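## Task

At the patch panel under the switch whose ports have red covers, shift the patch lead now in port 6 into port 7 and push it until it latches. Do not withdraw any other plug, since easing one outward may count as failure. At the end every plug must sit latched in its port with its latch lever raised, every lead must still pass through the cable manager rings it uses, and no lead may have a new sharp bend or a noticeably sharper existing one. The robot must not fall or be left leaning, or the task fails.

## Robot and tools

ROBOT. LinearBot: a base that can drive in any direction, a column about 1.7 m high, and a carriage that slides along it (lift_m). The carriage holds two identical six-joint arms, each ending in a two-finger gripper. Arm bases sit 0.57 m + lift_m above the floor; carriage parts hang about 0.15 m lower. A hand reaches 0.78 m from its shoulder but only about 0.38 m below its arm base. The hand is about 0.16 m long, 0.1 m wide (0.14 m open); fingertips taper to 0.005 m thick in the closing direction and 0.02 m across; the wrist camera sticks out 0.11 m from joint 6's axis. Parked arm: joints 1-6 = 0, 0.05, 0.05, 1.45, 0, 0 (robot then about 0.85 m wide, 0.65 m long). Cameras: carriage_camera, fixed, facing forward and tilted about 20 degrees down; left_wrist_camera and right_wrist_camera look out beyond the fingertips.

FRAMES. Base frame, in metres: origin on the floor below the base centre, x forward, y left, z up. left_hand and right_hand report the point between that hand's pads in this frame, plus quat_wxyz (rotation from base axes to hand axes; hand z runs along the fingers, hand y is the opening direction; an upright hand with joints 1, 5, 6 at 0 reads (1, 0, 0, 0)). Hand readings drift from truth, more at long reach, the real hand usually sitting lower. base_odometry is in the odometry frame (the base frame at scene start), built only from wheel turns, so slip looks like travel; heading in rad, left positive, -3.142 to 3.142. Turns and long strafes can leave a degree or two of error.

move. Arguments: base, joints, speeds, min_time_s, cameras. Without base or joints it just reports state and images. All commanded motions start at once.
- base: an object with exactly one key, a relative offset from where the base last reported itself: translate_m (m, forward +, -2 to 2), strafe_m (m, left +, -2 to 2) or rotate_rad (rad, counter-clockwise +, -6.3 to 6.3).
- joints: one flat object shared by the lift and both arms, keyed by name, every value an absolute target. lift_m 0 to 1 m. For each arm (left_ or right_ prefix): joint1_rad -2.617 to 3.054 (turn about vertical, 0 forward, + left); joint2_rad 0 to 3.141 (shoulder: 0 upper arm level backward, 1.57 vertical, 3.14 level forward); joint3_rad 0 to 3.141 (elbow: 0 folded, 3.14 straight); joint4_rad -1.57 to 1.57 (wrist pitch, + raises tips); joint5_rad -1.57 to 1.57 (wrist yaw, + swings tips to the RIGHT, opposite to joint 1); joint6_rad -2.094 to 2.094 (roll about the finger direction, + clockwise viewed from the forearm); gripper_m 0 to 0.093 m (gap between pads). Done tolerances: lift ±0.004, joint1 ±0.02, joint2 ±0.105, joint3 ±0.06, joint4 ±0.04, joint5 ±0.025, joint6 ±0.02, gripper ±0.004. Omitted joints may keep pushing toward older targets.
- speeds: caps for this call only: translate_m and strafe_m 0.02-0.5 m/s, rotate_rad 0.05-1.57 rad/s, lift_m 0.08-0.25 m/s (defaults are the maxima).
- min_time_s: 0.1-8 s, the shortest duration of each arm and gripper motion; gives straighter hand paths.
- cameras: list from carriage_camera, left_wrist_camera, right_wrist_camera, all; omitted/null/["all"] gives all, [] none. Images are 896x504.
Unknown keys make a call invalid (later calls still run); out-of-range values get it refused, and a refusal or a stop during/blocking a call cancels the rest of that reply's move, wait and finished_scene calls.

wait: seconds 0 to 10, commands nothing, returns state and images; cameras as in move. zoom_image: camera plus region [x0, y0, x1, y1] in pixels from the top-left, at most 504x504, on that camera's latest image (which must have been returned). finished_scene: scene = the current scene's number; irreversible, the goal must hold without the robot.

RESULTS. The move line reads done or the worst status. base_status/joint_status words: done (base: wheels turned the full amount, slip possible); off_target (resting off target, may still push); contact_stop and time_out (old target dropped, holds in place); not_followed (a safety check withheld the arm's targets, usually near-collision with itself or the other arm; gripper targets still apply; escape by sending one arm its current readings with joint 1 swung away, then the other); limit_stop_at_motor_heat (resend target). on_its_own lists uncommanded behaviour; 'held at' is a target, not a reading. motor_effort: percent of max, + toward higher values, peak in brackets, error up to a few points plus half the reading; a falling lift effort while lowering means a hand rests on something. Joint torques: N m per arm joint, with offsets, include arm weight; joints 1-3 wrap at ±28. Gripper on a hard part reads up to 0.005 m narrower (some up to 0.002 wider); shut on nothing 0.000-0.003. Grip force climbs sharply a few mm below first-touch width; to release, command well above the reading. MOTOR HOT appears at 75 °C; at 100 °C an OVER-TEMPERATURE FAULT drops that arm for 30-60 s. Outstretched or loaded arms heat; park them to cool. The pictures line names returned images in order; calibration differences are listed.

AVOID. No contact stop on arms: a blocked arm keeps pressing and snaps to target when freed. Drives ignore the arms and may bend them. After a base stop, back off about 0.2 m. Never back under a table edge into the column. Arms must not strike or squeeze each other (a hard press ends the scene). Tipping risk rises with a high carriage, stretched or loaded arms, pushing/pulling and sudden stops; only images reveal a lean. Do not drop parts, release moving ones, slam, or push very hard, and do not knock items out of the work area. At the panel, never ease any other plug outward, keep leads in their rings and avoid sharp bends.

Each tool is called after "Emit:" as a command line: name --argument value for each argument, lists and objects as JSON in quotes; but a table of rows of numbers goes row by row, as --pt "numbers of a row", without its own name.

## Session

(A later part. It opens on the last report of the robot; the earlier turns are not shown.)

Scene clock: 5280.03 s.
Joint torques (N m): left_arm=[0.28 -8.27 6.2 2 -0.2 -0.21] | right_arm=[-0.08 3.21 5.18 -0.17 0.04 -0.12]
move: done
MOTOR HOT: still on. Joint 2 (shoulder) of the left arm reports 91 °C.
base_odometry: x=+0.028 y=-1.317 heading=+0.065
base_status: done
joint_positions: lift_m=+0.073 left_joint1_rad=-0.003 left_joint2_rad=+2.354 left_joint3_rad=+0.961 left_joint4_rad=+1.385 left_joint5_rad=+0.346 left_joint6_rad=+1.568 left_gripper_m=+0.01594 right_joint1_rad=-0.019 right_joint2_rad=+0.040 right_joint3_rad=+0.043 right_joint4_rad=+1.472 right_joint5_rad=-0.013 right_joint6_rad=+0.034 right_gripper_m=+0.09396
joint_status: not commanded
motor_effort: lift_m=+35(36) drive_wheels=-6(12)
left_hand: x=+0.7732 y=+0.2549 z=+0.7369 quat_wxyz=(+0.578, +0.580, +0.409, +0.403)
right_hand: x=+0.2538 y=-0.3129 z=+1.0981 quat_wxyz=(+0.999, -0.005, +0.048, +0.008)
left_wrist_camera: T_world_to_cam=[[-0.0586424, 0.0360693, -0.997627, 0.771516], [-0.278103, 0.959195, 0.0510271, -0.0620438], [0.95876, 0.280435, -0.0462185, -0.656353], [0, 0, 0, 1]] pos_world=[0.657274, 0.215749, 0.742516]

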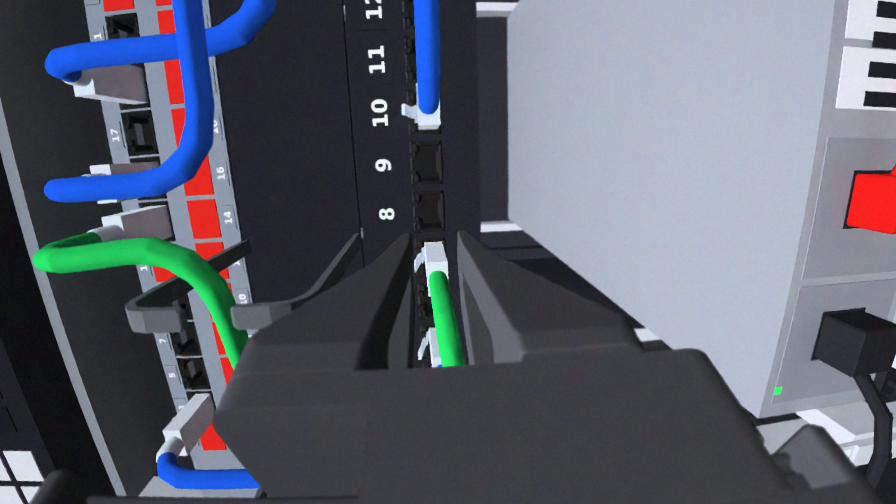

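Emit:
move --base '{"strafe_m": 0.005}' --speeds '{"strafe_m": 0.02}' --cameras '["left_wrist_camera"]'

Emit:
zoom_image --camera "left_wrist_camera" --region '[390, 200, 490, 300]'

Scene clock: 5287.47 s.
Joint torques (N m): left_arm=[0.51 -8.31 6.13 1.99 -0.14 -0.21] | right_arm=[-0.16 2.81 5.34 -0.19 0 -0.16]
move: done
MOTOR HOT: still on. Joint 2 (shoulder) of the left arm reports 91 °C.
base_odometry: x=+0.028 y=-1.313 heading=+0.064
base_status: done
joint_positions: lift_m=+0.073 left_joint1_rad=-0.004 left_joint2_rad=+2.354 left_joint3_rad=+0.961 left_joint4_rad=+1.386 left_joint5_rad=+0.342 left_joint6_rad=+1.568 left_gripper_m=+0.01594 right_joint1_rad=-0.019 right_joint2_rad=+0.040 right_joint3_rad=+0.043 right_joint4_rad=+1.472 right_joint5_rad=-0.013 right_joint6_rad=+0.034 right_gripper_m=+0.09396
joint_status: not commanded
motor_effort: lift_m=+35(36) drive_wheels=+10(10)
left_hand: x=+0.7734 y=+0.2546 z=+0.7372 quat_wxyz=(+0.578, +0.580, +0.409, +0.404)
right_hand: x=+0.2538 y=-0.3129 z=+1.0981 quat_wxyz=(+0.999, -0.005, +0.048, +0.008)
left_wrist_camera: T_world_to_cam=[[-0.0575864, 0.0359597, -0.997693, 0.771037], [-0.280362, 0.958553, 0.0507313, -0.0596188], [0.958166, 0.282636, -0.0451179, -0.65749], [0, 0, 0, 1]] pos_world=[0.657671, 0.215252, 0.742618]

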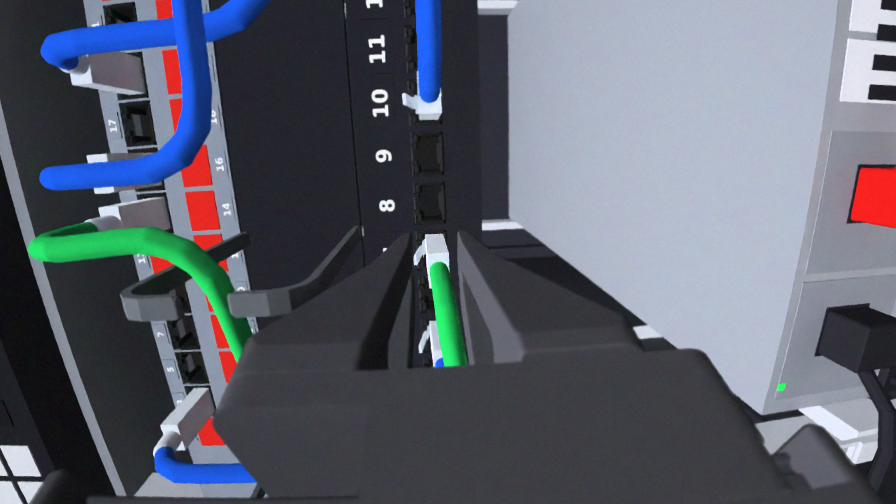

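Scaled by 5.040 (camera's finer frame: 1280x720).

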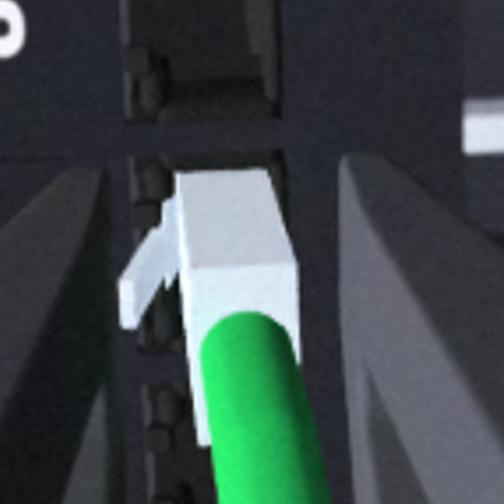

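Emit:
move --base '{"translate_m": 0.006}' --speeds '{"translate_m": 0.02}' --cameras '["left_wrist_camera"]'

Emit:
zoom_image --camera "left_wrist_camera" --region '[390, 200, 490, 300]'

Scene clock: 5300.27 s.
Joint torques (N m): left_arm=[0.46 -8.34 6.13 2 -0.15 -0.22] | right_arm=[-0.09 3.14 5.12 -0.16 0.01 -0.1]
move: done
MOTOR HOT: still on. Joint 2 (shoulder) of the left arm reports 91 °C.
base_odometry: x=+0.034 y=-1.312 heading=+0.064
base_status: done
joint_positions: lift_m=+0.073 left_joint1_rad=-0.005 left_joint2_rad=+2.354 left_joint3_rad=+0.961 left_joint4_rad=+1.386 left_joint5_rad=+0.342 left_joint6_rad=+1.568 left_gripper_m=+0.01594 right_joint1_rad=-0.019 right_joint2_rad=+0.040 right_joint3_rad=+0.043 right_joint4_rad=+1.473 right_joint5_rad=-0.013 right_joint6_rad=+0.034 right_gripper_m=+0.09396
joint_status: not commanded
motor_effort: lift_m=+35(36) drive_wheels=+3(13)
left_hand: x=+0.7734 y=+0.2541 z=+0.7373 quat_wxyz=(+0.578, +0.580, +0.409, +0.404)
right_hand: x=+0.2534 y=-0.3129 z=+1.0981 quat_wxyz=(+0.999, -0.005, +0.048, +0.008)
left_wrist_camera: T_world_to_cam=[[-0.0572509, 0.0359699, -0.997712, 0.770937], [-0.27996, 0.958676, 0.0506273, -0.0594819], [0.958303, 0.282217, -0.0448149, -0.657501], [0, 0, 0, 1]] pos_world=[0.657569, 0.214851, 0.742718]

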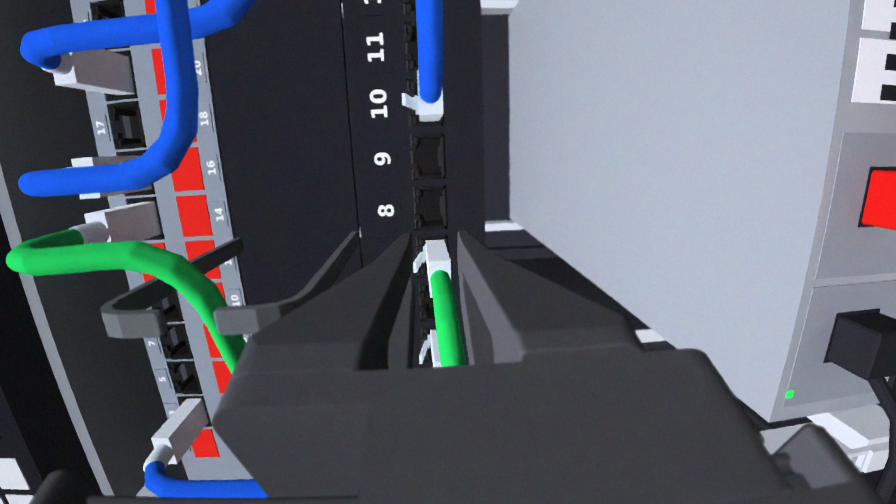

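Scaled by 5.040 (camera's finer frame: 1280x720).

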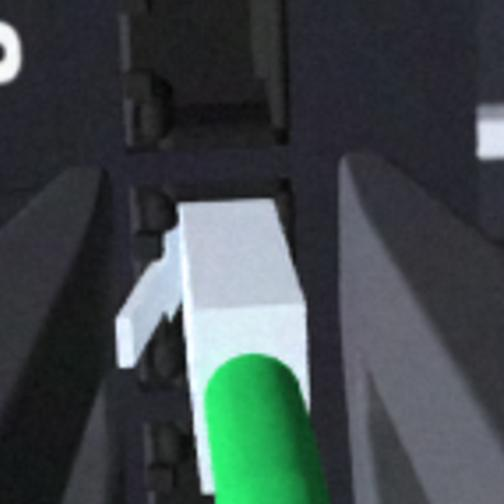

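Emit:
move --joints '{"lift_m": 0.072}' --speeds '{"lift_m": 0.08}' --cameras '[]'

Emit:
move --joints '{"left_gripper_m": 0.009}' --min_time_s 2.5 --cameras '["left_wrist_camera"]'

Emit:
zoom_image --camera "left_wrist_camera" --region '[390, 200, 490, 300]'

Scene clock: 5311.70 s.
Joint torques (N m): left_arm=[0.5 -8.28 6.12 1.96 -0.14 -0.23] | right_arm=[-0.2 3.06 5.39 -0.19 0.04 -0.15]
move: done
MOTOR HOT: still on. Joint 2 (shoulder) of the left arm reports 91 °C.
base_odometry: x=+0.034 y=-1.312 heading=+0.064
base_status: not commanded
joint_positions: lift_m=+0.072 left_joint1_rad=-0.005 left_joint2_rad=+2.354 left_joint3_rad=+0.961 left_joint4_rad=+1.389 left_joint5_rad=+0.342 left_joint6_rad=+1.568 left_gripper_m=+0.01594 right_joint1_rad=-0.019 right_joint2_rad=+0.040 right_joint3_rad=+0.042 right_joint4_rad=+1.473 right_joint5_rad=-0.013 right_joint6_rad=+0.034 right_gripper_m=+0.09396
joint_status: all done
motor_effort: lift_m=+34(36) drive_wheels=+4(6)
left_hand: x=+0.7735 y=+0.2541 z=+0.7371 quat_wxyz=(+0.579, +0.579, +0.408, +0.405)
right_hand: x=+0.2535 y=-0.3129 z=+1.0971 quat_wxyz=(+0.999, -0.005, +0.048, +0.008)

Scene clock: 5314.50 s.
Joint torques (N m): left_arm=[0.46 -8.25 6.06 1.94 -0.14 -0.22] | right_arm=[-0.2 3.07 5.22 -0.23 0.03 -0.12]
move: done
MOTOR HOT: still on. Joint 2 (shoulder) of the left arm reports 91 °C.
base_odometry: x=+0.034 y=-1.312 heading=+0.064
base_status: not commanded
joint_positions: lift_m=+0.072 left_joint1_rad=-0.005 left_joint2_rad=+2.354 left_joint3_rad=+0.961 left_joint4_rad=+1.391 left_joint5_rad=+0.342 left_joint6_rad=+1.568 left_gripper_m=+0.00921 right_joint1_rad=-0.019 right_joint2_rad=+0.040 right_joint3_rad=+0.042 right_joint4_rad=+1.473 right_joint5_rad=-0.013 right_joint6_rad=+0.034 right_gripper_m=+0.09396
joint_status: all done
motor_effort: lift_m=+34(34) drive_wheels=+5(6)
left_hand: x=+0.7735 y=+0.2541 z=+0.7376 quat_wxyz=(+0.579, +0.579, +0.407, +0.405)
right_hand: x=+0.2535 y=-0.3129 z=+1.0971 quat_wxyz=(+0.999, -0.005, +0.048, +0.008)
left_wrist_camera: T_world_to_cam=[[-0.0522274, 0.0358909, -0.99799, 0.76757], [-0.280214, 0.958679, 0.0491414, -0.0581756], [0.958516, 0.282217, -0.0400122, -0.661295], [0, 0, 0, 1]] pos_world=[0.657648, 0.214852, 0.742426]

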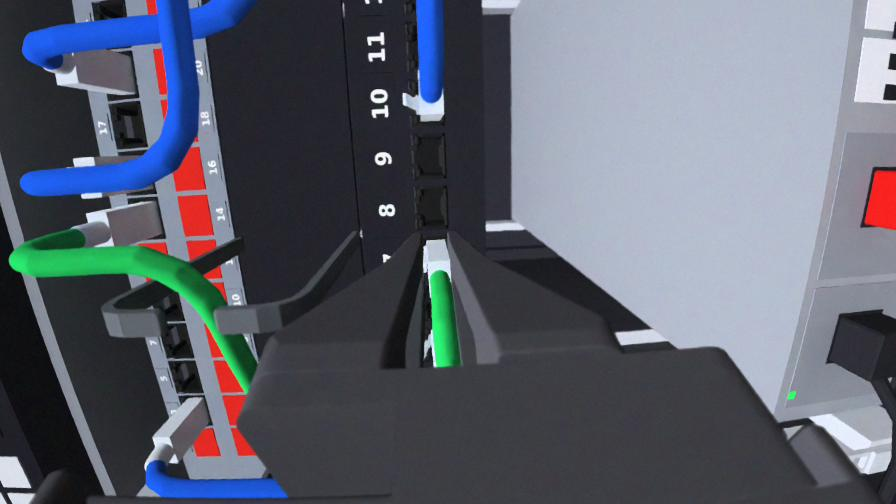

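Scaled by 5.040 (camera's finer frame: 1280x720).

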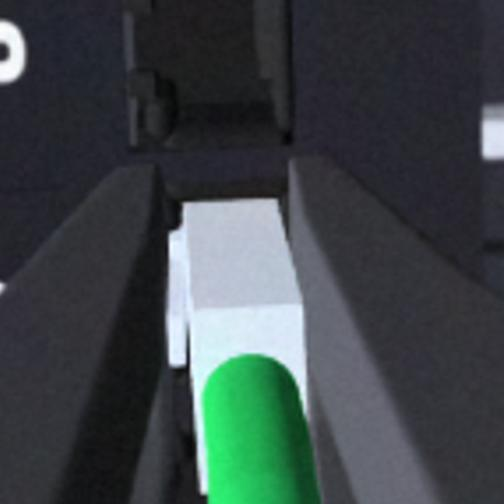

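Emit:
move --joints '{"left_gripper_m": 0.016}' --min_time_s 2 --cameras '[]'

Emit:
move --base '{"translate_m": -0.005}' --speeds '{"translate_m": 0.02}' --cameras '[]'

Emit:
move --joints '{"left_gripper_m": 0.009}' --min_time_s 2.5 --cameras '["left_wrist_camera"]'

Emit:
zoom_image --camera "left_wrist_camera" --region '[390, 200, 490, 300]'

Scene clock: 5324.70 s.
Joint torques (N m): left_arm=[0.5 -8.29 6.12 1.95 -0.15 -0.22] | right_arm=[-0.12 2.91 5.41 -0.2 0.03 -0.12]
move: done
MOTOR HOT: still on. Joint 2 (shoulder) of the left arm reports 91 °C.
base_odometry: x=+0.034 y=-1.312 heading=+0.064
base_status: not commanded
joint_positions: lift_m=+0.072 left_joint1_rad=-0.005 left_joint2_rad=+2.354 left_joint3_rad=+0.961 left_joint4_rad=+1.391 left_joint5_rad=+0.342 left_joint6_rad=+1.568 left_gripper_m=+0.01584 right_joint1_rad=-0.019 right_joint2_rad=+0.040 right_joint3_rad=+0.042 right_joint4_rad=+1.473 right_joint5_rad=-0.013 right_joint6_rad=+0.034 right_gripper_m=+0.09396
joint_status: all done
motor_effort: lift_m=+34(34) drive_wheels=+5(7)
left_hand: x=+0.7735 y=+0.2541 z=+0.7377 quat_wxyz=(+0.579, +0.578, +0.407, +0.405)
right_hand: x=+0.2535 y=-0.3129 z=+1.0971 quat_wxyz=(+0.999, -0.005, +0.048, +0.008)

Scene clock: 5325.43 s.
Joint torques (N m): left_arm=[0.47 -8.34 6.13 1.95 -0.16 -0.22] | right_arm=[-0.31 3 5.46 -0.18 0.01 -0.15]
move: done
MOTOR HOT: still on. Joint 2 (shoulder) of the left arm reports 91 °C.
base_odometry: x=+0.029 y=-1.313 heading=+0.063
base_status: done
joint_positions: lift_m=+0.072 left_joint1_rad=-0.005 left_joint2_rad=+2.354 left_joint3_rad=+0.961 left_joint4_rad=+1.391 left_joint5_rad=+0.342 left_joint6_rad=+1.568 left_gripper_m=+0.01585 right_joint1_rad=-0.019 right_joint2_rad=+0.040 right_joint3_rad=+0.042 right_joint4_rad=+1.473 right_joint5_rad=-0.013 right_joint6_rad=+0.034 right_gripper_m=+0.09396
joint_status: not commanded
motor_effort: lift_m=+34(34) drive_wheels=+3(6)
left_hand: x=+0.7735 y=+0.2541 z=+0.7377 quat_wxyz=(+0.579, +0.578, +0.407, +0.405)
right_hand: x=+0.2536 y=-0.3129 z=+1.0971 quat_wxyz=(+0.999, -0.005, +0.048, +0.008)

Scene clock: 5328.23 s.
Joint torques (N m): left_arm=[0.51 -8.32 6.12 1.94 -0.14 -0.22] | right_arm=[-0.06 2.89 5.41 -0.15 0.06 -0.2]
move: done
MOTOR HOT: still on. Joint 2 (shoulder) of the left arm reports 91 °C.
base_odometry: x=+0.029 y=-1.313 heading=+0.063
base_status: not commanded
joint_positions: lift_m=+0.072 left_joint1_rad=-0.005 left_joint2_rad=+2.354 left_joint3_rad=+0.961 left_joint4_rad=+1.391 left_joint5_rad=+0.342 left_joint6_rad=+1.568 left_gripper_m=+0.00918 right_joint1_rad=-0.019 right_joint2_rad=+0.040 right_joint3_rad=+0.042 right_joint4_rad=+1.473 right_joint5_rad=-0.013 right_joint6_rad=+0.034 right_gripper_m=+0.09396
joint_status: all done
motor_effort: lift_m=+34(34) drive_wheels=+1(4)
left_hand: x=+0.7735 y=+0.2541 z=+0.7377 quat_wxyz=(+0.579, +0.578, +0.407, +0.405)
right_hand: x=+0.2536 y=-0.3129 z=+1.0971 quat_wxyz=(+0.999, -0.005, +0.048, +0.008)
left_wrist_camera: T_world_to_cam=[[-0.0519124, 0.0358804, -0.998007, 0.767378], [-0.280233, 0.958678, 0.049043, -0.0580903], [0.958527, 0.282221, -0.0397124, -0.661524], [0, 0, 0, 1]] pos_world=[0.657647, 0.214852, 0.742427]

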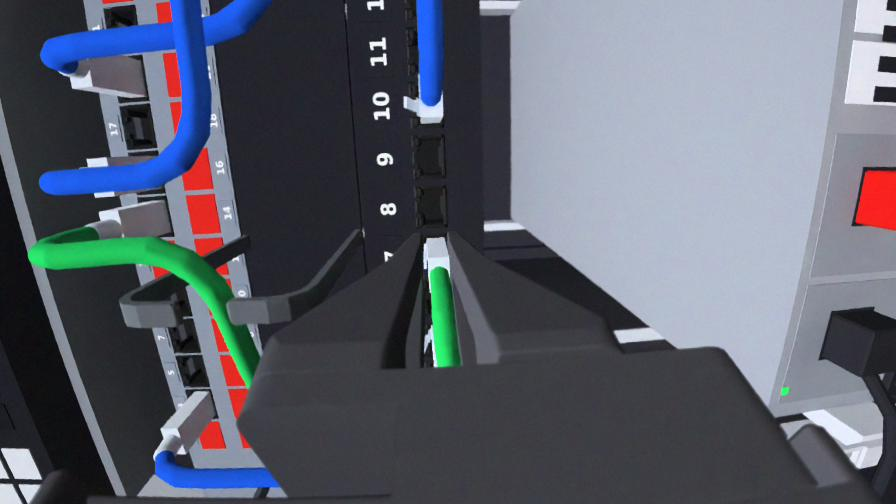

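Scaled by 5.040 (camera's finer frame: 1280x720).

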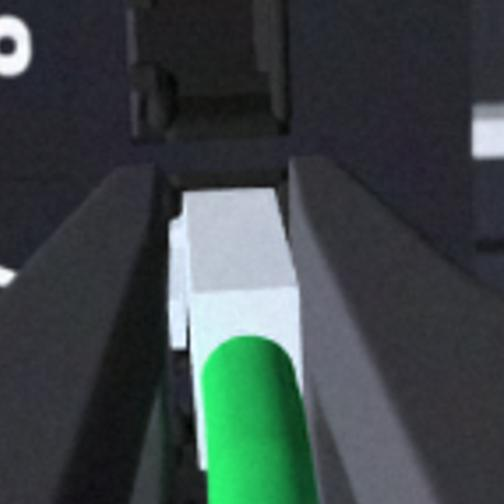

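Emit:
move --joints '{"left_gripper_m": 0.014}' --min_time_s 1.5 --cameras '[]'

Emit:
move --base '{"translate_m": -0.005}' --speeds '{"translate_m": 0.02}' --cameras '[]'

Emit:
move --joints '{"left_gripper_m": 0.009}' --min_time_s 2 --cameras '["left_wrist_camera"]'

Emit:
zoom_image --camera "left_wrist_camera" --region '[390, 200, 490, 300]'

Scene clock: 5338.83 s.
Joint torques (N m): left_arm=[0.47 -8.28 6.06 1.93 -0.16 -0.21] | right_arm=[-0.08 3.02 5.24 -0.19 0.04 -0.14]
move: done
MOTOR HOT: still on. Joint 2 (shoulder) of the left arm reports 91 °C.
base_odometry: x=+0.029 y=-1.313 heading=+0.063
base_status: not commanded
joint_positions: lift_m=+0.072 left_joint1_rad=-0.005 left_joint2_rad=+2.354 left_joint3_rad=+0.961 left_joint4_rad=+1.391 left_joint5_rad=+0.342 left_joint6_rad=+1.568 left_gripper_m=+0.01385 right_joint1_rad=-0.019 right_joint2_rad=+0.040 right_joint3_rad=+0.042 right_joint4_rad=+1.473 right_joint5_rad=-0.013 right_joint6_rad=+0.034 right_gripper_m=+0.09396
joint_status: all done
motor_effort: lift_m=+34(34) drive_wheels=-1(3)
left_hand: x=+0.7735 y=+0.2541 z=+0.7377 quat_wxyz=(+0.579, +0.578, +0.407, +0.405)
right_hand: x=+0.2536 y=-0.3129 z=+1.0971 quat_wxyz=(+0.999, -0.005, +0.048, +0.008)

Scene clock: 5339.57 s.
Joint torques (N m): left_arm=[0.38 -8.24 6.11 1.98 -0.13 -0.22] | right_arm=[-0.12 2.95 5.39 -0.16 0.05 -0.1]
move: done
MOTOR HOT: still on. Joint 2 (shoulder) of the left arm reports 91 °C.
base_odometry: x=+0.024 y=-1.313 heading=+0.063
base_status: done
joint_positions: lift_m=+0.072 left_joint1_rad=-0.005 left_joint2_rad=+2.354 left_joint3_rad=+0.961 left_joint4_rad=+1.389 left_joint5_rad=+0.340 left_joint6_rad=+1.568 left_gripper_m=+0.01385 right_joint1_rad=-0.019 right_joint2_rad=+0.040 right_joint3_rad=+0.042 right_joint4_rad=+1.473 right_joint5_rad=-0.013 right_joint6_rad=+0.034 right_gripper_m=+0.09396
joint_status: not commanded
motor_effort: lift_m=+34(34) drive_wheels=+6(9)
left_hand: x=+0.7736 y=+0.2544 z=+0.7370 quat_wxyz=(+0.578, +0.579, +0.408, +0.405)
right_hand: x=+0.2537 y=-0.3129 z=+1.0971 quat_wxyz=(+0.999, -0.005, +0.048, +0.008)

Scene clock: 5341.87 s.
Joint torques (N m): left_arm=[0.53 -8.31 6.11 1.98 -0.12 -0.21] | right_arm=[-0.2 2.99 5.29 -0.21 0.03 -0.14]
move: done
MOTOR HOT: still on. Joint 2 (shoulder) of the left arm reports 91 °C.
base_odometry: x=+0.024 y=-1.313 heading=+0.063
base_status: not commanded
joint_positions: lift_m=+0.072 left_joint1_rad=-0.005 left_joint2_rad=+2.354 left_joint3_rad=+0.961 left_joint4_rad=+1.387 left_joint5_rad=+0.340 left_joint6_rad=+1.568 left_gripper_m=+0.00916 right_joint1_rad=-0.019 right_joint2_rad=+0.040 right_joint3_rad=+0.042 right_joint4_rad=+1.473 right_joint5_rad=-0.013 right_joint6_rad=+0.034 right_gripper_m=+0.09396
joint_status: all done
motor_effort: lift_m=+34(34) drive_wheels=+6(8)
left_hand: x=+0.7736 y=+0.2544 z=+0.7367 quat_wxyz=(+0.578, +0.579, +0.409, +0.404)
right_hand: x=+0.2537 y=-0.3129 z=+1.0971 quat_wxyz=(+0.999, -0.005, +0.048, +0.008)
left_wrist_camera: T_world_to_cam=[[-0.0561404, 0.0358111, -0.99778, 0.769509], [-0.281523, 0.958239, 0.0502319, -0.058041], [0.957911, 0.283718, -0.0437142, -0.658731], [0, 0, 0, 1]] pos_world=[0.657866, 0.214954, 0.74192]

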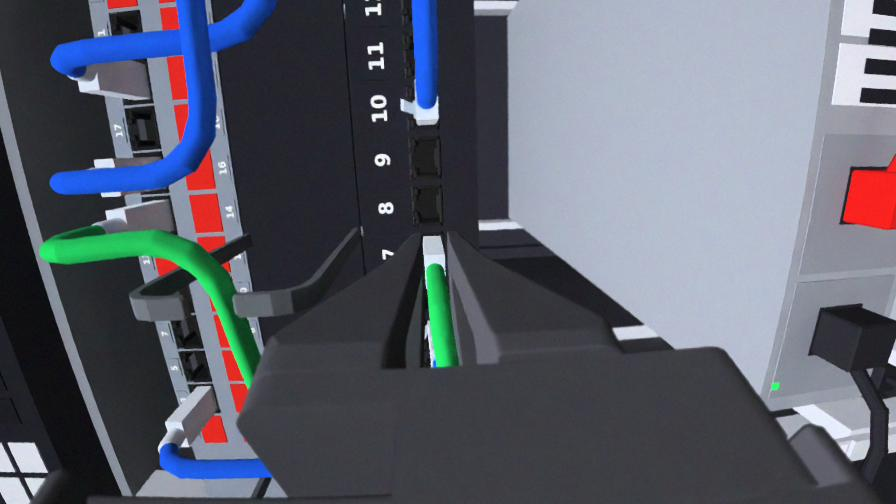

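Scaled by 5.040 (camera's finer frame: 1280x720).

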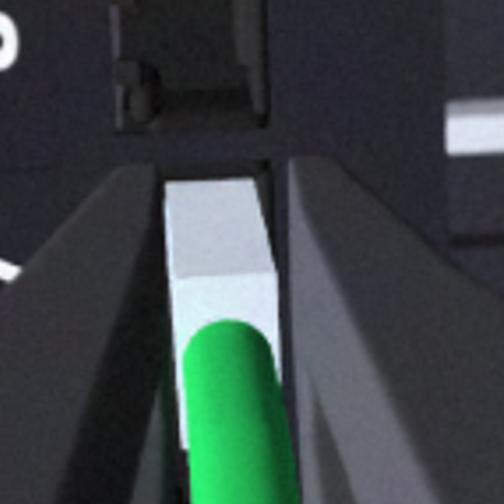

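Emit:
move --joints '{"left_gripper_m": 0.001}' --min_time_s 3 --cameras '["left_wrist_camera"]'

Emit:
zoom_image --camera "left_wrist_camera" --region '[390, 200, 490, 300]'

Emit:
zoom_image --camera "left_wrist_camera" --region '[405, 225, 455, 275]'

Scene clock: 5369.13 s.
Joint torques (N m): left_arm=[0.49 -8.25 6.11 1.98 -0.12 -0.21] | right_arm=[-0.2 2.99 5.38 -0.17 0.03 -0.14]
move: off_target
MOTOR HOT: still on. Joint 2 (shoulder) of the left arm reports 90 °C.
base_odometry: x=+0.024 y=-1.313 heading=+0.063
base_status: not commanded
joint_positions: lift_m=+0.072 left_joint1_rad=-0.005 left_joint2_rad=+2.354 left_joint3_rad=+0.961 left_joint4_rad=+1.389 left_joint5_rad=+0.340 left_joint6_rad=+1.568 left_gripper_m=+0.00594 right_joint1_rad=-0.019 right_joint2_rad=+0.040 right_joint3_rad=+0.042 right_joint4_rad=+1.473 right_joint5_rad=-0.013 right_joint6_rad=+0.034 right_gripper_m=+0.09396
joint_status: left_gripper_m off_target (ended at +0.00596, target +0.00100)
motor_effort: lift_m=+34(34) drive_wheels=+5(8)
left_hand: x=+0.7736 y=+0.2545 z=+0.7370 quat_wxyz=(+0.578, +0.579, +0.409, +0.405)
right_hand: x=+0.2537 y=-0.3129 z=+1.0971 quat_wxyz=(+0.999, -0.005, +0.048, +0.008)
left_wrist_camera: T_world_to_cam=[[-0.0546053, 0.0358377, -0.997865, 0.768757], [-0.28192, 0.958143, 0.0498384, -0.0574799], [0.957883, 0.284039, -0.0422163, -0.659878], [0, 0, 0, 1]] pos_world=[0.657859, 0.214955, 0.742123]

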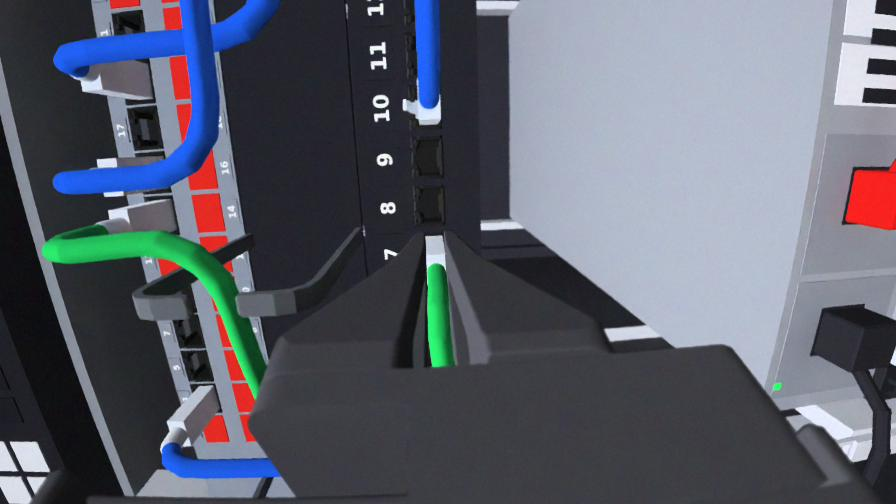

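Scaled by 5.040 (camera's finer frame: 1280x720).

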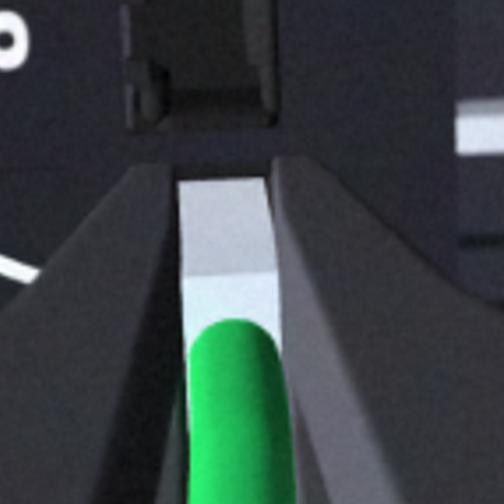

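Scaled by 10.080 (camera's finer frame: 1280x720).

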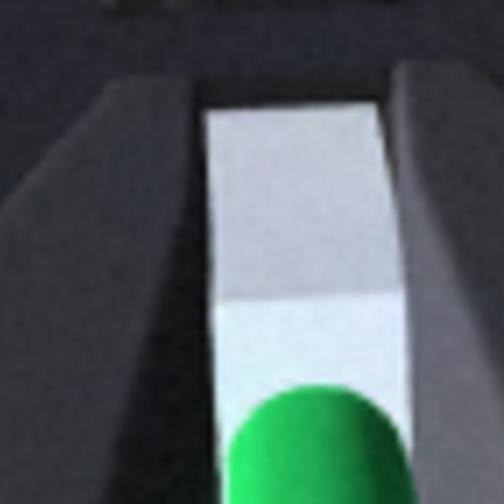

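Emit:
move --base '{"translate_m": 0.006}' --speeds '{"translate_m": 0.02}' --cameras '["left_wrist_camera"]'

Emit:
zoom_image --camera "left_wrist_camera" --region '[390, 200, 490, 300]'

Scene clock: 5377.17 s.
Joint torques (N m): left_arm=[0.08 -8.17 7.36 1.72 -0.47 -0.22] | right_arm=[-0.05 3.07 5.42 -0.24 0.03 -0.14]
move: done
MOTOR HOT: still on. Joint 2 (shoulder) of the left arm reports 90 °C.
base_odometry: x=+0.030 y=-1.313 heading=+0.062
base_status: done
joint_positions: lift_m=+0.072 left_joint1_rad=+0.000 left_joint2_rad=+2.354 left_joint3_rad=+0.946 left_joint4_rad=+1.412 left_joint5_rad=+0.369 left_joint6_rad=+1.568 left_gripper_m=+0.00594 right_joint1_rad=-0.019 right_joint2_rad=+0.040 right_joint3_rad=+0.042 right_joint4_rad=+1.473 right_joint5_rad=-0.013 right_joint6_rad=+0.034 right_gripper_m=+0.09396
joint_status: not commanded
motor_effort: lift_m=+34(34) drive_wheels=+6(12)
left_hand: x=+0.7685 y=+0.2524 z=+0.7374 quat_wxyz=(+0.585, +0.582, +0.399, +0.400)
right_hand: x=+0.2536 y=-0.3129 z=+1.0971 quat_wxyz=(+0.999, -0.005, +0.048, +0.008)
left_wrist_camera: T_world_to_cam=[[-0.0456983, 0.0370623, -0.998268, 0.762042], [-0.258491, 0.964838, 0.0476543, -0.0749844], [0.964932, 0.26022, -0.0345112, -0.659487], [0, 0, 0, 1]] pos_world=[0.651802, 0.215717, 0.741535]

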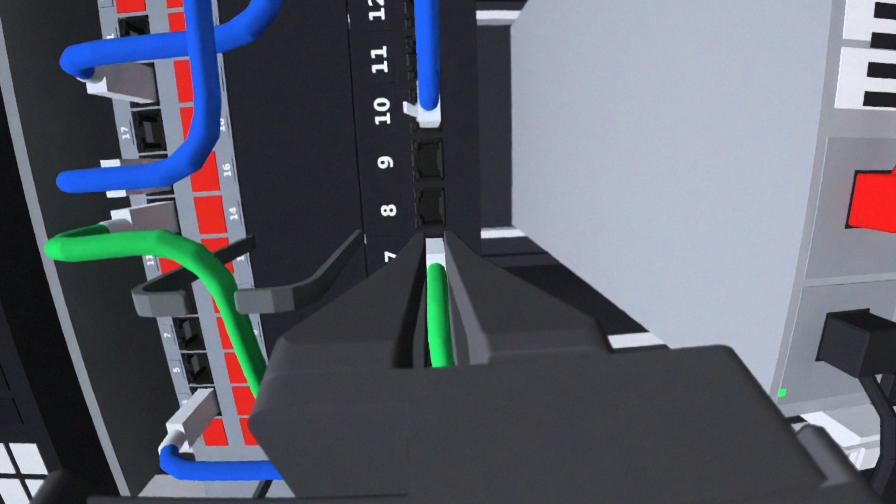

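Scaled by 5.040 (camera's finer frame: 1280x720).

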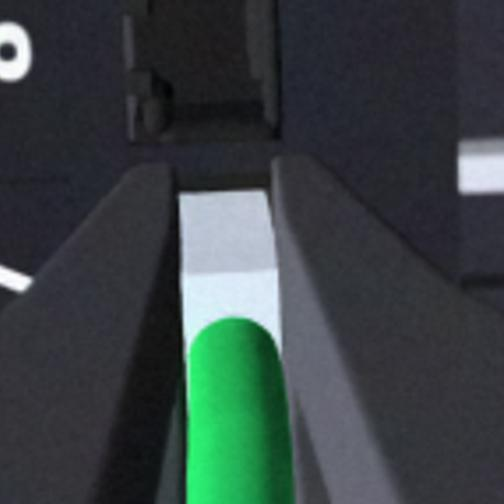

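Emit:
move --base '{"translate_m": 0.005}' --speeds '{"translate_m": 0.02}' --cameras '["left_wrist_camera"]'

Emit:
zoom_image --camera "left_wrist_camera" --region '[390, 200, 490, 300]'

Scene clock: 5386.13 s.
Joint torques (N m): left_arm=[-0.38 -8.17 8.68 1.49 -0.71 -0.21] | right_arm=[-0.16 3.14 5.34 -0.16 0.02 -0.13]
move: done
MOTOR HOT: still on. Joint 2 (shoulder) of the left arm reports 90 °C.
base_odometry: x=+0.035 y=-1.313 heading=+0.063
base_status: done
joint_positions: lift_m=+0.072 left_joint1_rad=+0.004 left_joint2_rad=+2.354 left_joint3_rad=+0.932 left_joint4_rad=+1.431 left_joint5_rad=+0.389 left_joint6_rad=+1.568 left_gripper_m=+0.00594 right_joint1_rad=-0.019 right_joint2_rad=+0.040 right_joint3_rad=+0.042 right_joint4_rad=+1.473 right_joint5_rad=-0.013 right_joint6_rad=+0.034 right_gripper_m=+0.09396
joint_status: not commanded
motor_effort: lift_m=+34(34) drive_wheels=+8(13)
left_hand: x=+0.7643 y=+0.2516 z=+0.7371 quat_wxyz=(+0.589, +0.584, +0.393, +0.397)
right_hand: x=+0.2536 y=-0.3129 z=+1.0971 quat_wxyz=(+0.999, -0.005, +0.048, +0.008)
left_wrist_camera: T_world_to_cam=[[-0.040616, 0.0378727, -0.998457, 0.757669], [-0.24388, 0.968682, 0.0466641, -0.0867632], [0.968955, 0.245399, -0.0301076, -0.657878], [0, 0, 0, 1]] pos_world=[0.647067, 0.216793, 0.740742]

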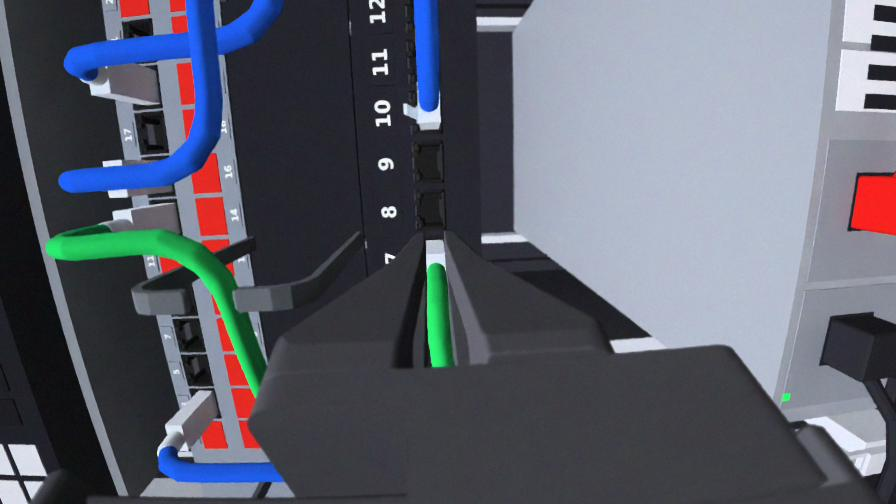

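Scaled by 5.040 (camera's finer frame: 1280x720).

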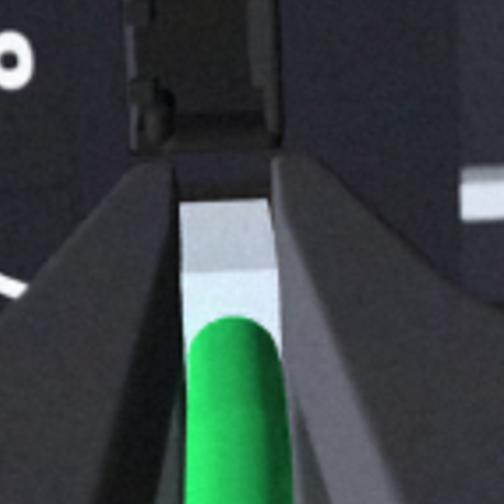

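Emit:
move --base '{"translate_m": 0.004}' --speeds '{"translate_m": 0.02}' --cameras '["left_wrist_camera"]'

Emit:
zoom_image --camera "left_wrist_camera" --region '[390, 200, 490, 300]'

Scene clock: 5431.23 s.
Joint torques (N m): left_arm=[-0.8 -8.12 9.33 1.38 -0.93 -0.22] | right_arm=[-0.34 3.02 5.29 -0.13 0.02 -0.11]
move: done
MOTOR HOT: still on. Joint 2 (shoulder) of the left arm reports 89 °C.
base_odometry: x=+0.039 y=-1.312 heading=+0.063
base_status: done
joint_positions: lift_m=+0.072 left_joint1_rad=+0.009 left_joint2_rad=+2.354 left_joint3_rad=+0.923 left_joint4_rad=+1.444 left_joint5_rad=+0.407 left_joint6_rad=+1.568 left_gripper_m=+0.00594 right_joint1_rad=-0.019 right_joint2_rad=+0.040 right_joint3_rad=+0.042 right_joint4_rad=+1.473 right_joint5_rad=-0.013 right_joint6_rad=+0.034 right_gripper_m=+0.09396
joint_status: not commanded
motor_effort: lift_m=+34(34) drive_wheels=+9(15)
left_hand: x=+0.7612 y=+0.2510 z=+0.7371 quat_wxyz=(+0.592, +0.586, +0.388, +0.394)
right_hand: x=+0.2536 y=-0.3129 z=+1.0971 quat_wxyz=(+0.999, -0.005, +0.048, +0.008)
left_wrist_camera: T_world_to_cam=[[-0.0362377, 0.0386298, -0.998596, 0.754112], [-0.230752, 0.971926, 0.0459718, -0.0972147], [0.972338, 0.232094, -0.0263065, -0.656708], [0, 0, 0, 1]] pos_world=[0.643437, 0.217772, 0.740247]

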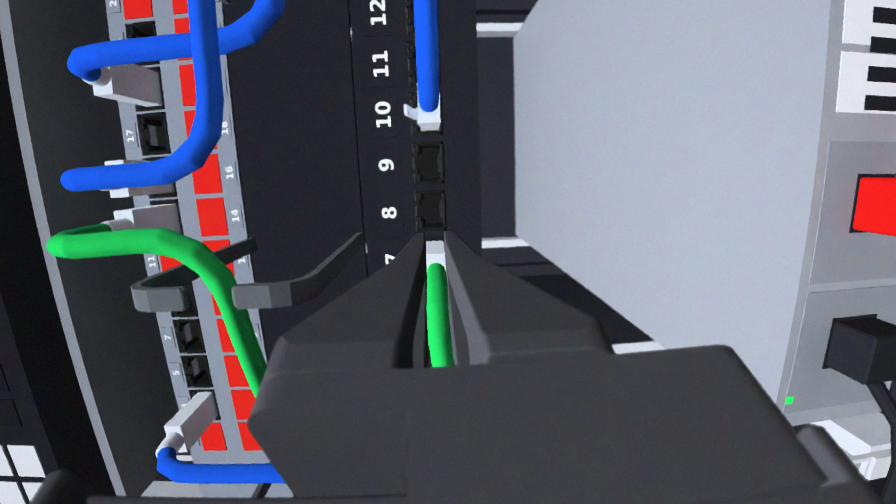

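Scaled by 5.040 (camera's finer frame: 1280x720).

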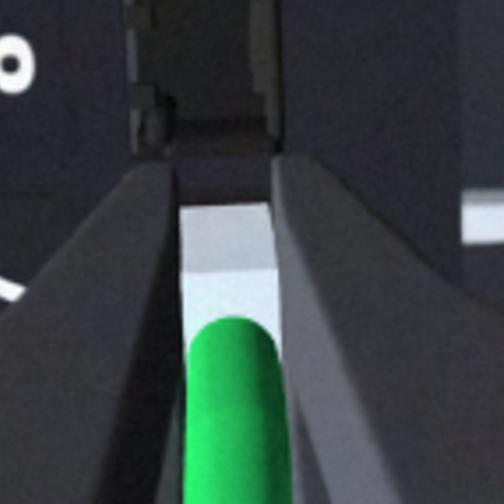

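Emit:
move --base '{"translate_m": 0.004}' --speeds '{"translate_m": 0.02}' --cameras '["left_wrist_camera"]'

Emit:
zoom_image --camera "left_wrist_camera" --region '[390, 200, 490, 300]'

Scene clock: 5452.20 s.
Joint torques (N m): left_arm=[-1.14 -8.05 9.99 1.22 -1.13 -0.21] | right_arm=[-0.24 2.88 5.22 -0.13 0.07 -0.13]
move: done
MOTOR HOT: still on. Joint 2 (shoulder) of the left arm reports 89 °C.
base_odometry: x=+0.042 y=-1.312 heading=+0.064
base_status: done
joint_positions: lift_m=+0.072 left_joint1_rad=+0.013 left_joint2_rad=+2.354 left_joint3_rad=+0.913 left_joint4_rad=+1.456 left_joint5_rad=+0.426 left_joint6_rad=+1.568 left_gripper_m=+0.00594 right_joint1_rad=-0.019 right_joint2_rad=+0.040 right_joint3_rad=+0.042 right_joint4_rad=+1.473 right_joint5_rad=-0.013 right_joint6_rad=+0.034 right_gripper_m=+0.09396
joint_status: not commanded
motor_effort: lift_m=+34(34) drive_wheels=+11(16)
left_hand: x=+0.7579 y=+0.2503 z=+0.7369 quat_wxyz=(+0.595, +0.588, +0.383, +0.391)
right_hand: x=+0.2536 y=-0.3129 z=+1.0971 quat_wxyz=(+0.999, -0.005, +0.048, +0.008)
left_wrist_camera: T_world_to_cam=[[-0.0326822, 0.0394105, -0.998688, 0.750967], [-0.217199, 0.975062, 0.045586, -0.10807], [0.97558, 0.218404, -0.0233073, -0.654625], [0, 0, 0, 1]] pos_world=[0.63971, 0.218751, 0.739651]

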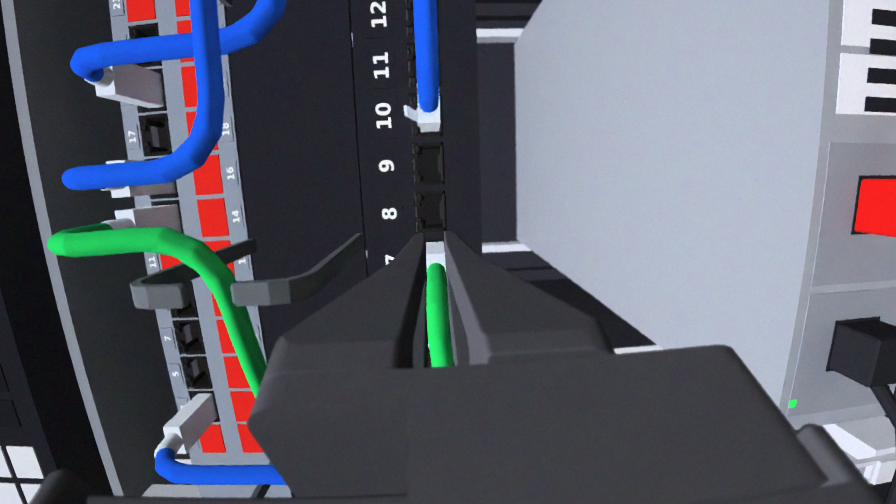

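Scaled by 5.040 (camera's finer frame: 1280x720).

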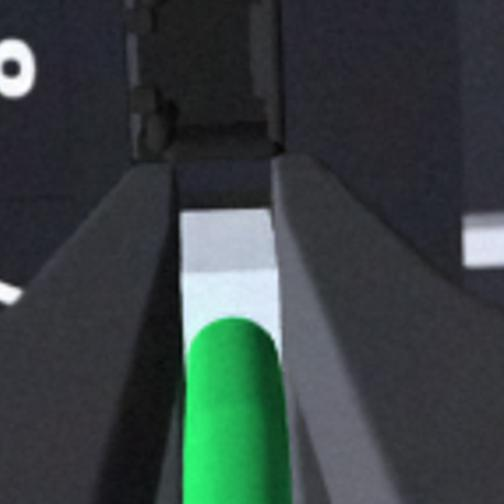

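Emit:
move --base '{"translate_m": -0.010}' --speeds '{"translate_m": 0.02}' --cameras '["left_wrist_camera"]'

Emit:
zoom_image --camera "left_wrist_camera" --region '[390, 200, 490, 300]'

Scene clock: 5475.20 s.
Joint torques (N m): left_arm=[-0.25 -8.17 7.87 1.7 -0.6 -0.22] | right_arm=[0.03 2.89 5.18 -0.18 0.09 -0.16]
move: done
MOTOR HOT: still on. Joint 2 (shoulder) of the left arm reports 89 °C.
base_odometry: x=+0.032 y=-1.312 heading=+0.064
base_status: done
joint_positions: lift_m=+0.072 left_joint1_rad=+0.004 left_joint2_rad=+2.354 left_joint3_rad=+0.941 left_joint4_rad=+1.417 left_joint5_rad=+0.380 left_joint6_rad=+1.568 left_gripper_m=+0.00594 right_joint1_rad=-0.019 right_joint2_rad=+0.040 right_joint3_rad=+0.042 right_joint4_rad=+1.473 right_joint5_rad=-0.013 right_joint6_rad=+0.034 right_gripper_m=+0.09396
joint_status: not commanded
motor_effort: lift_m=+34(34) drive_wheels=+5(6)
left_hand: x=+0.7669 y=+0.2528 z=+0.7369 quat_wxyz=(+0.586, +0.583, +0.397, +0.398)
right_hand: x=+0.2537 y=-0.3129 z=+1.0971 quat_wxyz=(+0.999, -0.005, +0.048, +0.008)
left_wrist_camera: T_world_to_cam=[[-0.045455, 0.0373594, -0.998268, 0.761193], [-0.252186, 0.966505, 0.0476537, -0.081035], [0.966611, 0.253915, -0.034511, -0.657794], [0, 0, 0, 1]] pos_world=[0.649995, 0.216907, 0.741035]

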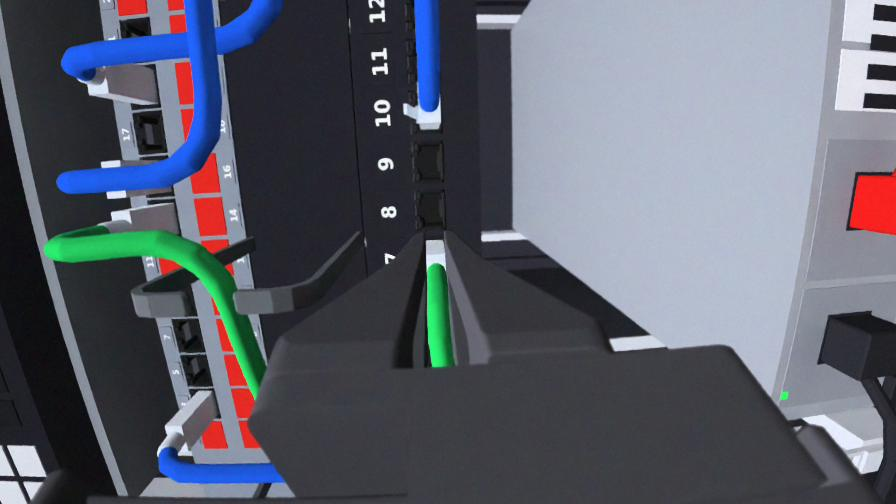

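Scaled by 5.040 (camera's finer frame: 1280x720).

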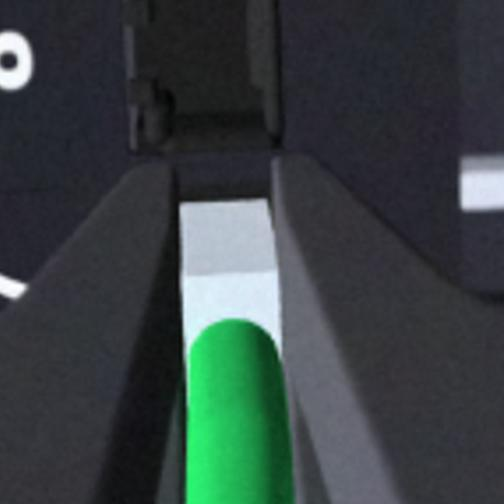

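Emit:
move --base '{"translate_m": -0.008}' --speeds '{"translate_m": 0.02}' --cameras '["left_wrist_camera"]'

Emit:
zoom_image --camera "left_wrist_camera" --region '[390, 200, 490, 300]'

Scene clock: 5487.30 s.
Joint torques (N m): left_arm=[0.09 -8.29 5.49 2.04 -0.32 -0.22] | right_arm=[0.03 3.06 5.46 -0.16 0.01 -0.13]
move: done
MOTOR HOT: still on. Joint 2 (shoulder) of the left arm reports 89 °C.
base_odometry: x=+0.025 y=-1.313 heading=+0.062
base_status: done
joint_positions: lift_m=+0.072 left_joint1_rad=-0.001 left_joint2_rad=+2.354 left_joint3_rad=+0.966 left_joint4_rad=+1.383 left_joint5_rad=+0.355 left_joint6_rad=+1.568 left_gripper_m=+0.00594 right_joint1_rad=-0.019 right_joint2_rad=+0.040 right_joint3_rad=+0.042 right_joint4_rad=+1.473 right_joint5_rad=-0.013 right_joint6_rad=+0.034 right_gripper_m=+0.09396
joint_status: not commanded
motor_effort: lift_m=+34(34) drive_wheels=+9(10)
left_hand: x=+0.7740 y=+0.2540 z=+0.7375 quat_wxyz=(+0.580, +0.581, +0.405, +0.401)
right_hand: x=+0.2537 y=-0.3129 z=+1.0971 quat_wxyz=(+0.999, -0.005, +0.048, +0.008)
left_wrist_camera: T_world_to_cam=[[-0.0545628, 0.0363682, -0.997848, 0.769068], [-0.270592, 0.961403, 0.0498361, -0.0665064], [0.961147, 0.272729, -0.0426159, -0.659508], [0, 0, 0, 1]] pos_world=[0.65785, 0.215837, 0.742622]

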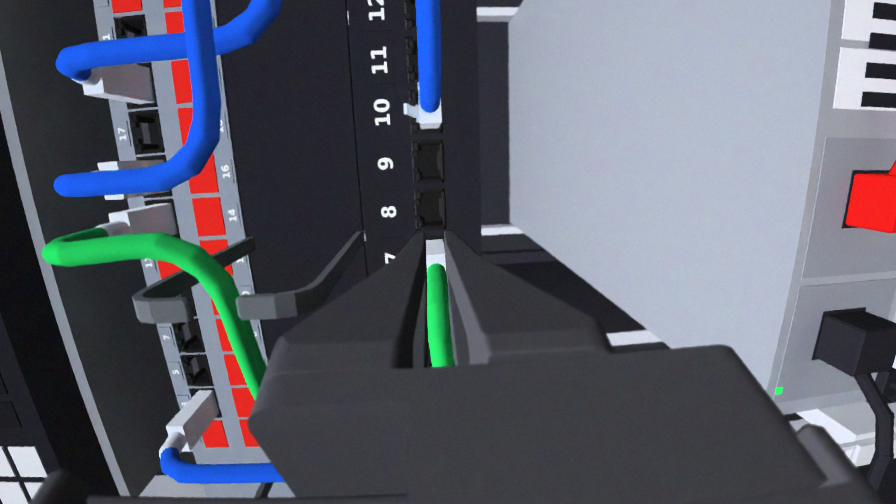

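Scaled by 5.040 (camera's finer frame: 1280x720).

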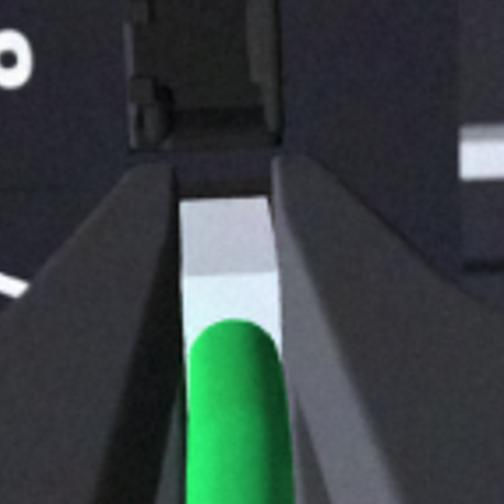

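Emit:
move --base '{"translate_m": -0.004}' --speeds '{"translate_m": 0.02}' --cameras '["left_wrist_camera"]'

Emit:
zoom_image --camera "left_wrist_camera" --region '[390, 200, 490, 300]'

Scene clock: 5512.93 s.
Joint torques (N m): left_arm=[0.31 -8.39 4.81 2.15 -0.14 -0.21] | right_arm=[-0.18 3.03 5.44 -0.21 0.04 -0.13]
move: done
MOTOR HOT: still on. Joint 2 (shoulder) of the left arm reports 89 °C.
base_odometry: x=+0.021 y=-1.314 heading=+0.061
base_status: done
joint_positions: lift_m=+0.072 left_joint1_rad=-0.004 left_joint2_rad=+2.354 left_joint3_rad=+0.976 left_joint4_rad=+1.371 left_joint5_rad=+0.341 left_joint6_rad=+1.568 left_gripper_m=+0.00593 right_joint1_rad=-0.019 right_joint2_rad=+0.040 right_joint3_rad=+0.042 right_joint4_rad=+1.472 right_joint5_rad=-0.013 right_joint6_rad=+0.034 right_gripper_m=+0.09396
joint_status: not commanded
motor_effort: lift_m=+34(34) drive_wheels=+8(10)
left_hand: x=+0.7769 y=+0.2551 z=+0.7377 quat_wxyz=(+0.577, +0.579, +0.410, +0.404)
right_hand: x=+0.2538 y=-0.3129 z=+1.0971 quat_wxyz=(+0.999, -0.005, +0.048, +0.008)
left_wrist_camera: T_world_to_cam=[[-0.0580613, 0.03583, -0.99767, 0.772157], [-0.282128, 0.958029, 0.0508254, -0.0577181], [0.957618, 0.284422, -0.0455158, -0.660729], [0, 0, 0, 1]] pos_world=[0.661274, 0.215555, 0.743217]

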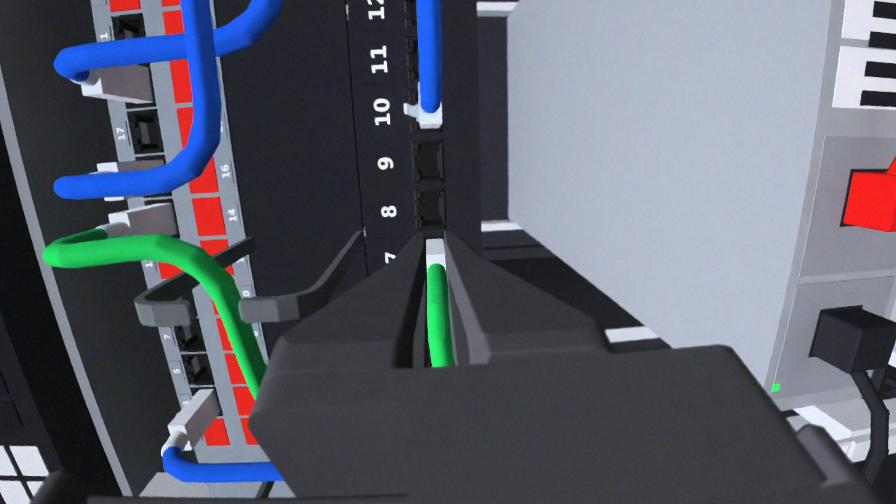

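Scaled by 5.040 (camera's finer frame: 1280x720).

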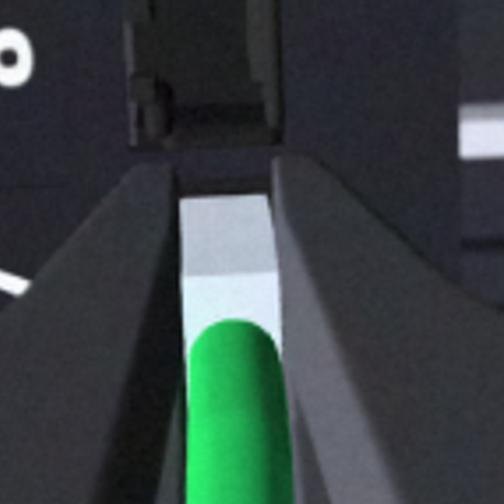

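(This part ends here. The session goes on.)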